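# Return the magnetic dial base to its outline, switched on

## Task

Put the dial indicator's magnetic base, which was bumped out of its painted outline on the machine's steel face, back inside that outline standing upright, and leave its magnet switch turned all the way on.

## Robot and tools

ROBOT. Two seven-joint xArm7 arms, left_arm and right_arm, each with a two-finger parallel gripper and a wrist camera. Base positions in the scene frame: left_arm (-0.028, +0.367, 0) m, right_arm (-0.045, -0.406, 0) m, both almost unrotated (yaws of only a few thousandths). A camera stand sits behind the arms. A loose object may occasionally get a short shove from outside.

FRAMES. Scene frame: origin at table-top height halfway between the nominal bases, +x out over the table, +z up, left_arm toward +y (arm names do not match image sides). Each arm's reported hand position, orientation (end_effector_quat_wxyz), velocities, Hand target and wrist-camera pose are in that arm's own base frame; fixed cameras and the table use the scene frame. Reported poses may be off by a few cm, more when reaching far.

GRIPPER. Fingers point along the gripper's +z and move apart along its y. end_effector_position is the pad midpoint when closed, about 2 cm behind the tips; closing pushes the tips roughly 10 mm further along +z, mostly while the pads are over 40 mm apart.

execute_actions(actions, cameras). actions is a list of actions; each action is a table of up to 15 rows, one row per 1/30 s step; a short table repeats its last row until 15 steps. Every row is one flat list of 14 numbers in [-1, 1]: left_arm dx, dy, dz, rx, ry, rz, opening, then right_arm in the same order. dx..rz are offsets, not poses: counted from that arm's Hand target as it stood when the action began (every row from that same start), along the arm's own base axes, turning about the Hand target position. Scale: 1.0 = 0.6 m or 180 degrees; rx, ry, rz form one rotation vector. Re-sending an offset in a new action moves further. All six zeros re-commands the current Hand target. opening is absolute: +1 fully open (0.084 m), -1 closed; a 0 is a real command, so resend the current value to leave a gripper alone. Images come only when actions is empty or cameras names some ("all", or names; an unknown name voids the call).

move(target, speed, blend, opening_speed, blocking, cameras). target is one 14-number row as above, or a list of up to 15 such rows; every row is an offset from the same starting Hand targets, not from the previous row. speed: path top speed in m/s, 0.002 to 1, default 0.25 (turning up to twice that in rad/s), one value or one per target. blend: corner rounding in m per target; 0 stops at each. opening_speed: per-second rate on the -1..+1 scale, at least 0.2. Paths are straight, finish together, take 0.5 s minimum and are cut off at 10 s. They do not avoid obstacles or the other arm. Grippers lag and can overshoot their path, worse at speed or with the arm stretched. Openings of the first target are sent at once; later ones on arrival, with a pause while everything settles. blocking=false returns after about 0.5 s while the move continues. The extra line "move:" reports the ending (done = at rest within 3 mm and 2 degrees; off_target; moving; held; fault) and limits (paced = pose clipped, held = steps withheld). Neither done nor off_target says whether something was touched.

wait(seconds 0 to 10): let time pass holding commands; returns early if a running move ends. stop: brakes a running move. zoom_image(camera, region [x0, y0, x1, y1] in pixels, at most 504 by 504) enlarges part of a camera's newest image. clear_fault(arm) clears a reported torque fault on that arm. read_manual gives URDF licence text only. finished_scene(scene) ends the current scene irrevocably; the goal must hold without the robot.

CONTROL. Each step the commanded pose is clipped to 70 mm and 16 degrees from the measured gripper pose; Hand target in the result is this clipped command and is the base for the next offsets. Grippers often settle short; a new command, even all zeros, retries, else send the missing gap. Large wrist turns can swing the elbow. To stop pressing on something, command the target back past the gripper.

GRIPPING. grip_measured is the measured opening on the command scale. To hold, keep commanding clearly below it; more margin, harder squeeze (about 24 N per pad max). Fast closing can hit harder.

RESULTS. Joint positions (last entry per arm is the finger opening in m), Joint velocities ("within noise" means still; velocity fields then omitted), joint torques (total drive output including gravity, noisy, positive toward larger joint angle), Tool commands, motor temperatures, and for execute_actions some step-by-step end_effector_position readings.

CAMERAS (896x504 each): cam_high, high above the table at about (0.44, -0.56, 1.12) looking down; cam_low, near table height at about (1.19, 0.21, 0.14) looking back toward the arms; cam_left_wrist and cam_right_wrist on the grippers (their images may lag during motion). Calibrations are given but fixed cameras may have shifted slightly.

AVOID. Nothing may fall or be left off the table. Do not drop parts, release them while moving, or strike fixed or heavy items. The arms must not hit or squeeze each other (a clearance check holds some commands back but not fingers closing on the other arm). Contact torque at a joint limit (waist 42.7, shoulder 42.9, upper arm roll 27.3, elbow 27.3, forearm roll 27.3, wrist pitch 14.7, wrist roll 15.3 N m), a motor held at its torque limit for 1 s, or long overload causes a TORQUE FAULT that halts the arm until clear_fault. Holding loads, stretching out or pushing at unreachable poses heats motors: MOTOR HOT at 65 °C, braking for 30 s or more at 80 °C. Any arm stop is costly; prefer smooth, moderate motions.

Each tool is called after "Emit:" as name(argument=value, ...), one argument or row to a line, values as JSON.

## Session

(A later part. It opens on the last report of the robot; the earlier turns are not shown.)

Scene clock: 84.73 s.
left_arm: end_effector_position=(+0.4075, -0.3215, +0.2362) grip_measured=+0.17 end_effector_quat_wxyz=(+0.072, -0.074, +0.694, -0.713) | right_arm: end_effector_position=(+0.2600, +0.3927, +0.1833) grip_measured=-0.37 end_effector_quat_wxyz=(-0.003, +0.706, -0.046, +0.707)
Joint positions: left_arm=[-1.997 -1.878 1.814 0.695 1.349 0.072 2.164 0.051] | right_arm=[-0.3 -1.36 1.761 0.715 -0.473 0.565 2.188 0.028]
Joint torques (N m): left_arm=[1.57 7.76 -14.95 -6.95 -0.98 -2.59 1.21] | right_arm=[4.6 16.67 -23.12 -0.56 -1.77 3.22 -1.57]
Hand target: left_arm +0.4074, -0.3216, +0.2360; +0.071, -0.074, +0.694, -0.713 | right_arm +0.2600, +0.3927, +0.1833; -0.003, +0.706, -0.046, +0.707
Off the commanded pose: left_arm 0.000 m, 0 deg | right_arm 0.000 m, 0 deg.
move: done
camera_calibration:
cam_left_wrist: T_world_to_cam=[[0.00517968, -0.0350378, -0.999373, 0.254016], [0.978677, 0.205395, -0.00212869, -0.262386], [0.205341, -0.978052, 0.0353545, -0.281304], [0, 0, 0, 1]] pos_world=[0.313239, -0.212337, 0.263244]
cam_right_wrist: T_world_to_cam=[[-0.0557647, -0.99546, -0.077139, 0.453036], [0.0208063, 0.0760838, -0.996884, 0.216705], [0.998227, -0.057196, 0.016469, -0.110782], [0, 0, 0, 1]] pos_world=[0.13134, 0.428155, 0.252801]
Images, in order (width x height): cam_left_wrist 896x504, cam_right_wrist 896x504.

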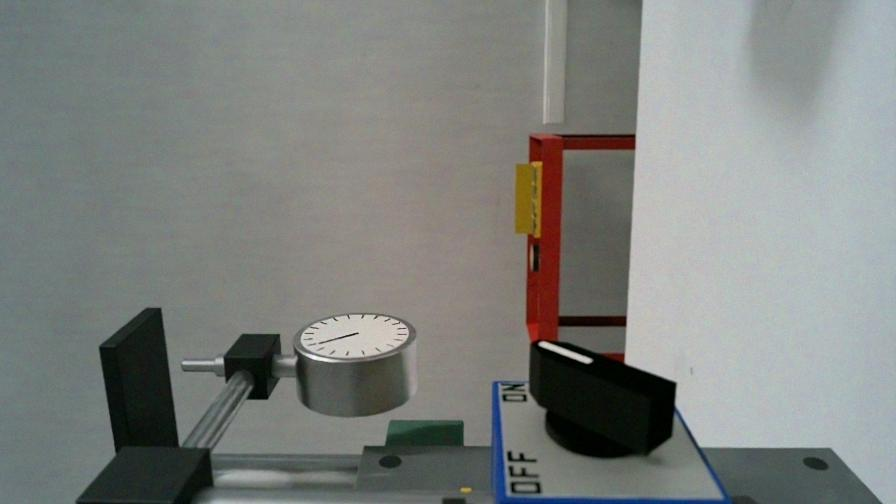

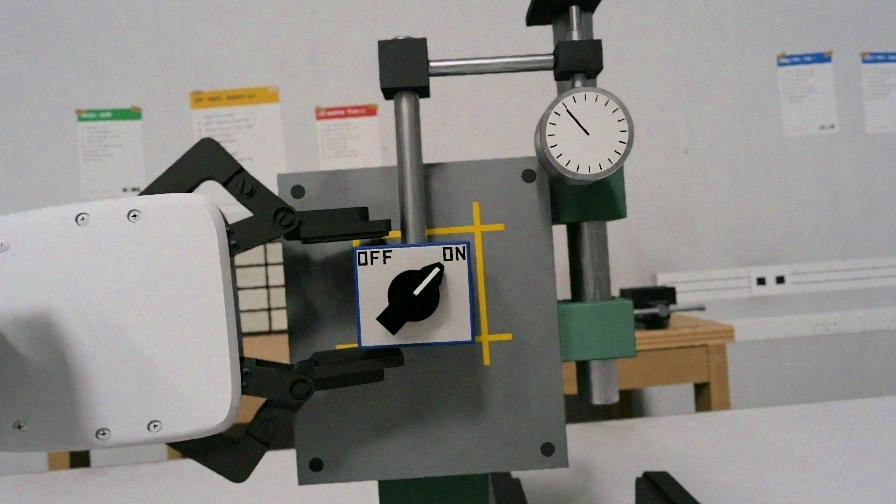

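Emit:
move(
  target=[-0.034, 0.163, -0.0043, 0, 0, 0, 0.3, 0, 0, 0, 0, 0, 0, -0.35],
  speed=0.2,
  opening_speed=1.0,
  cameras=["cam_right_wrist", "cam_high"],
)

Emit:
zoom_image(
  camera="cam_right_wrist",
  region=[320, 180, 520, 380],
)

Scene clock: 86.93 s.
left_arm: end_effector_position=(+0.3870, -0.2238, +0.2335) grip_measured=+0.29 end_effector_quat_wxyz=(+0.071, -0.074, +0.694, -0.713) | right_arm: end_effector_position=(+0.2600, +0.3927, +0.1833) grip_measured=-0.37 end_effector_quat_wxyz=(-0.003, +0.706, -0.046, +0.707)
Joint positions: left_arm=[-1.518 -2.019 1.849 0.505 1.025 0.418 2.516 0.056] | right_arm=[-0.3 -1.36 1.761 0.715 -0.473 0.565 2.188 0.028]
Joint torques (N m): left_arm=[5.17 0.77 -11.55 -8.05 -2.22 0.82 1.72] | right_arm=[4.64 16.97 -23.24 -0.56 -1.89 3.31 -1.49]
Hand target: left_arm +0.3870, -0.2238, +0.2335; +0.071, -0.074, +0.694, -0.713 | right_arm +0.2600, +0.3927, +0.1833; -0.003, +0.706, -0.046, +0.707
Off the commanded pose: left_arm 0.000 m, 0 deg | right_arm 0.000 m, 0 deg.
move: done
camera_calibration:
cam_right_wrist: T_world_to_cam=[[-0.0557647, -0.99546, -0.077139, 0.453036], [0.0208063, 0.0760838, -0.996884, 0.216705], [0.998227, -0.057196, 0.016469, -0.110782], [0, 0, 0, 1]] pos_world=[0.13134, 0.428155, 0.252801]
Images, in order (width x height): cam_high 896x504, cam_right_wrist 896x504.

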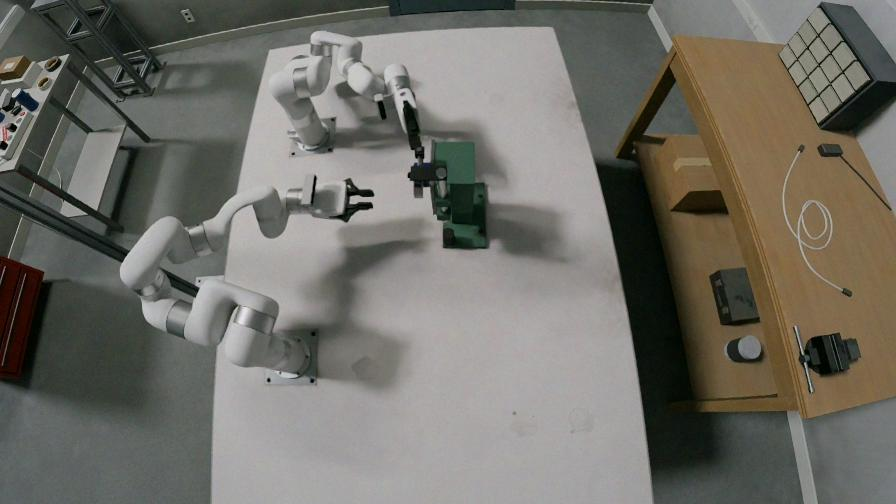

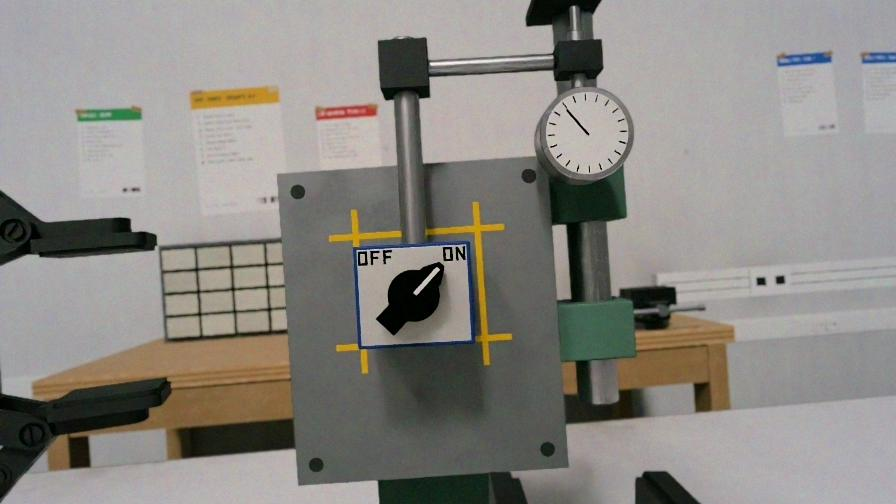

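Scaled by 2.520.

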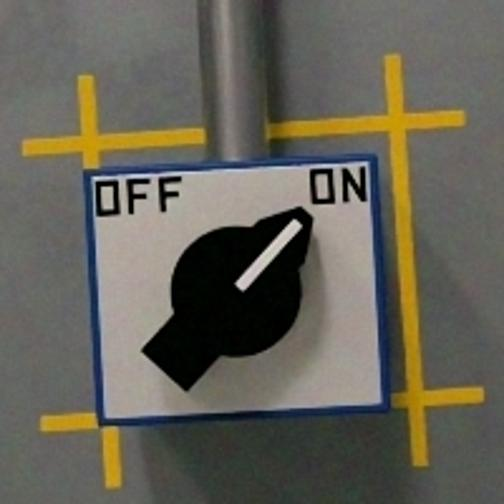

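Emit:
finished_scene(
  scene=1,
)

The scene is finished: the task was done.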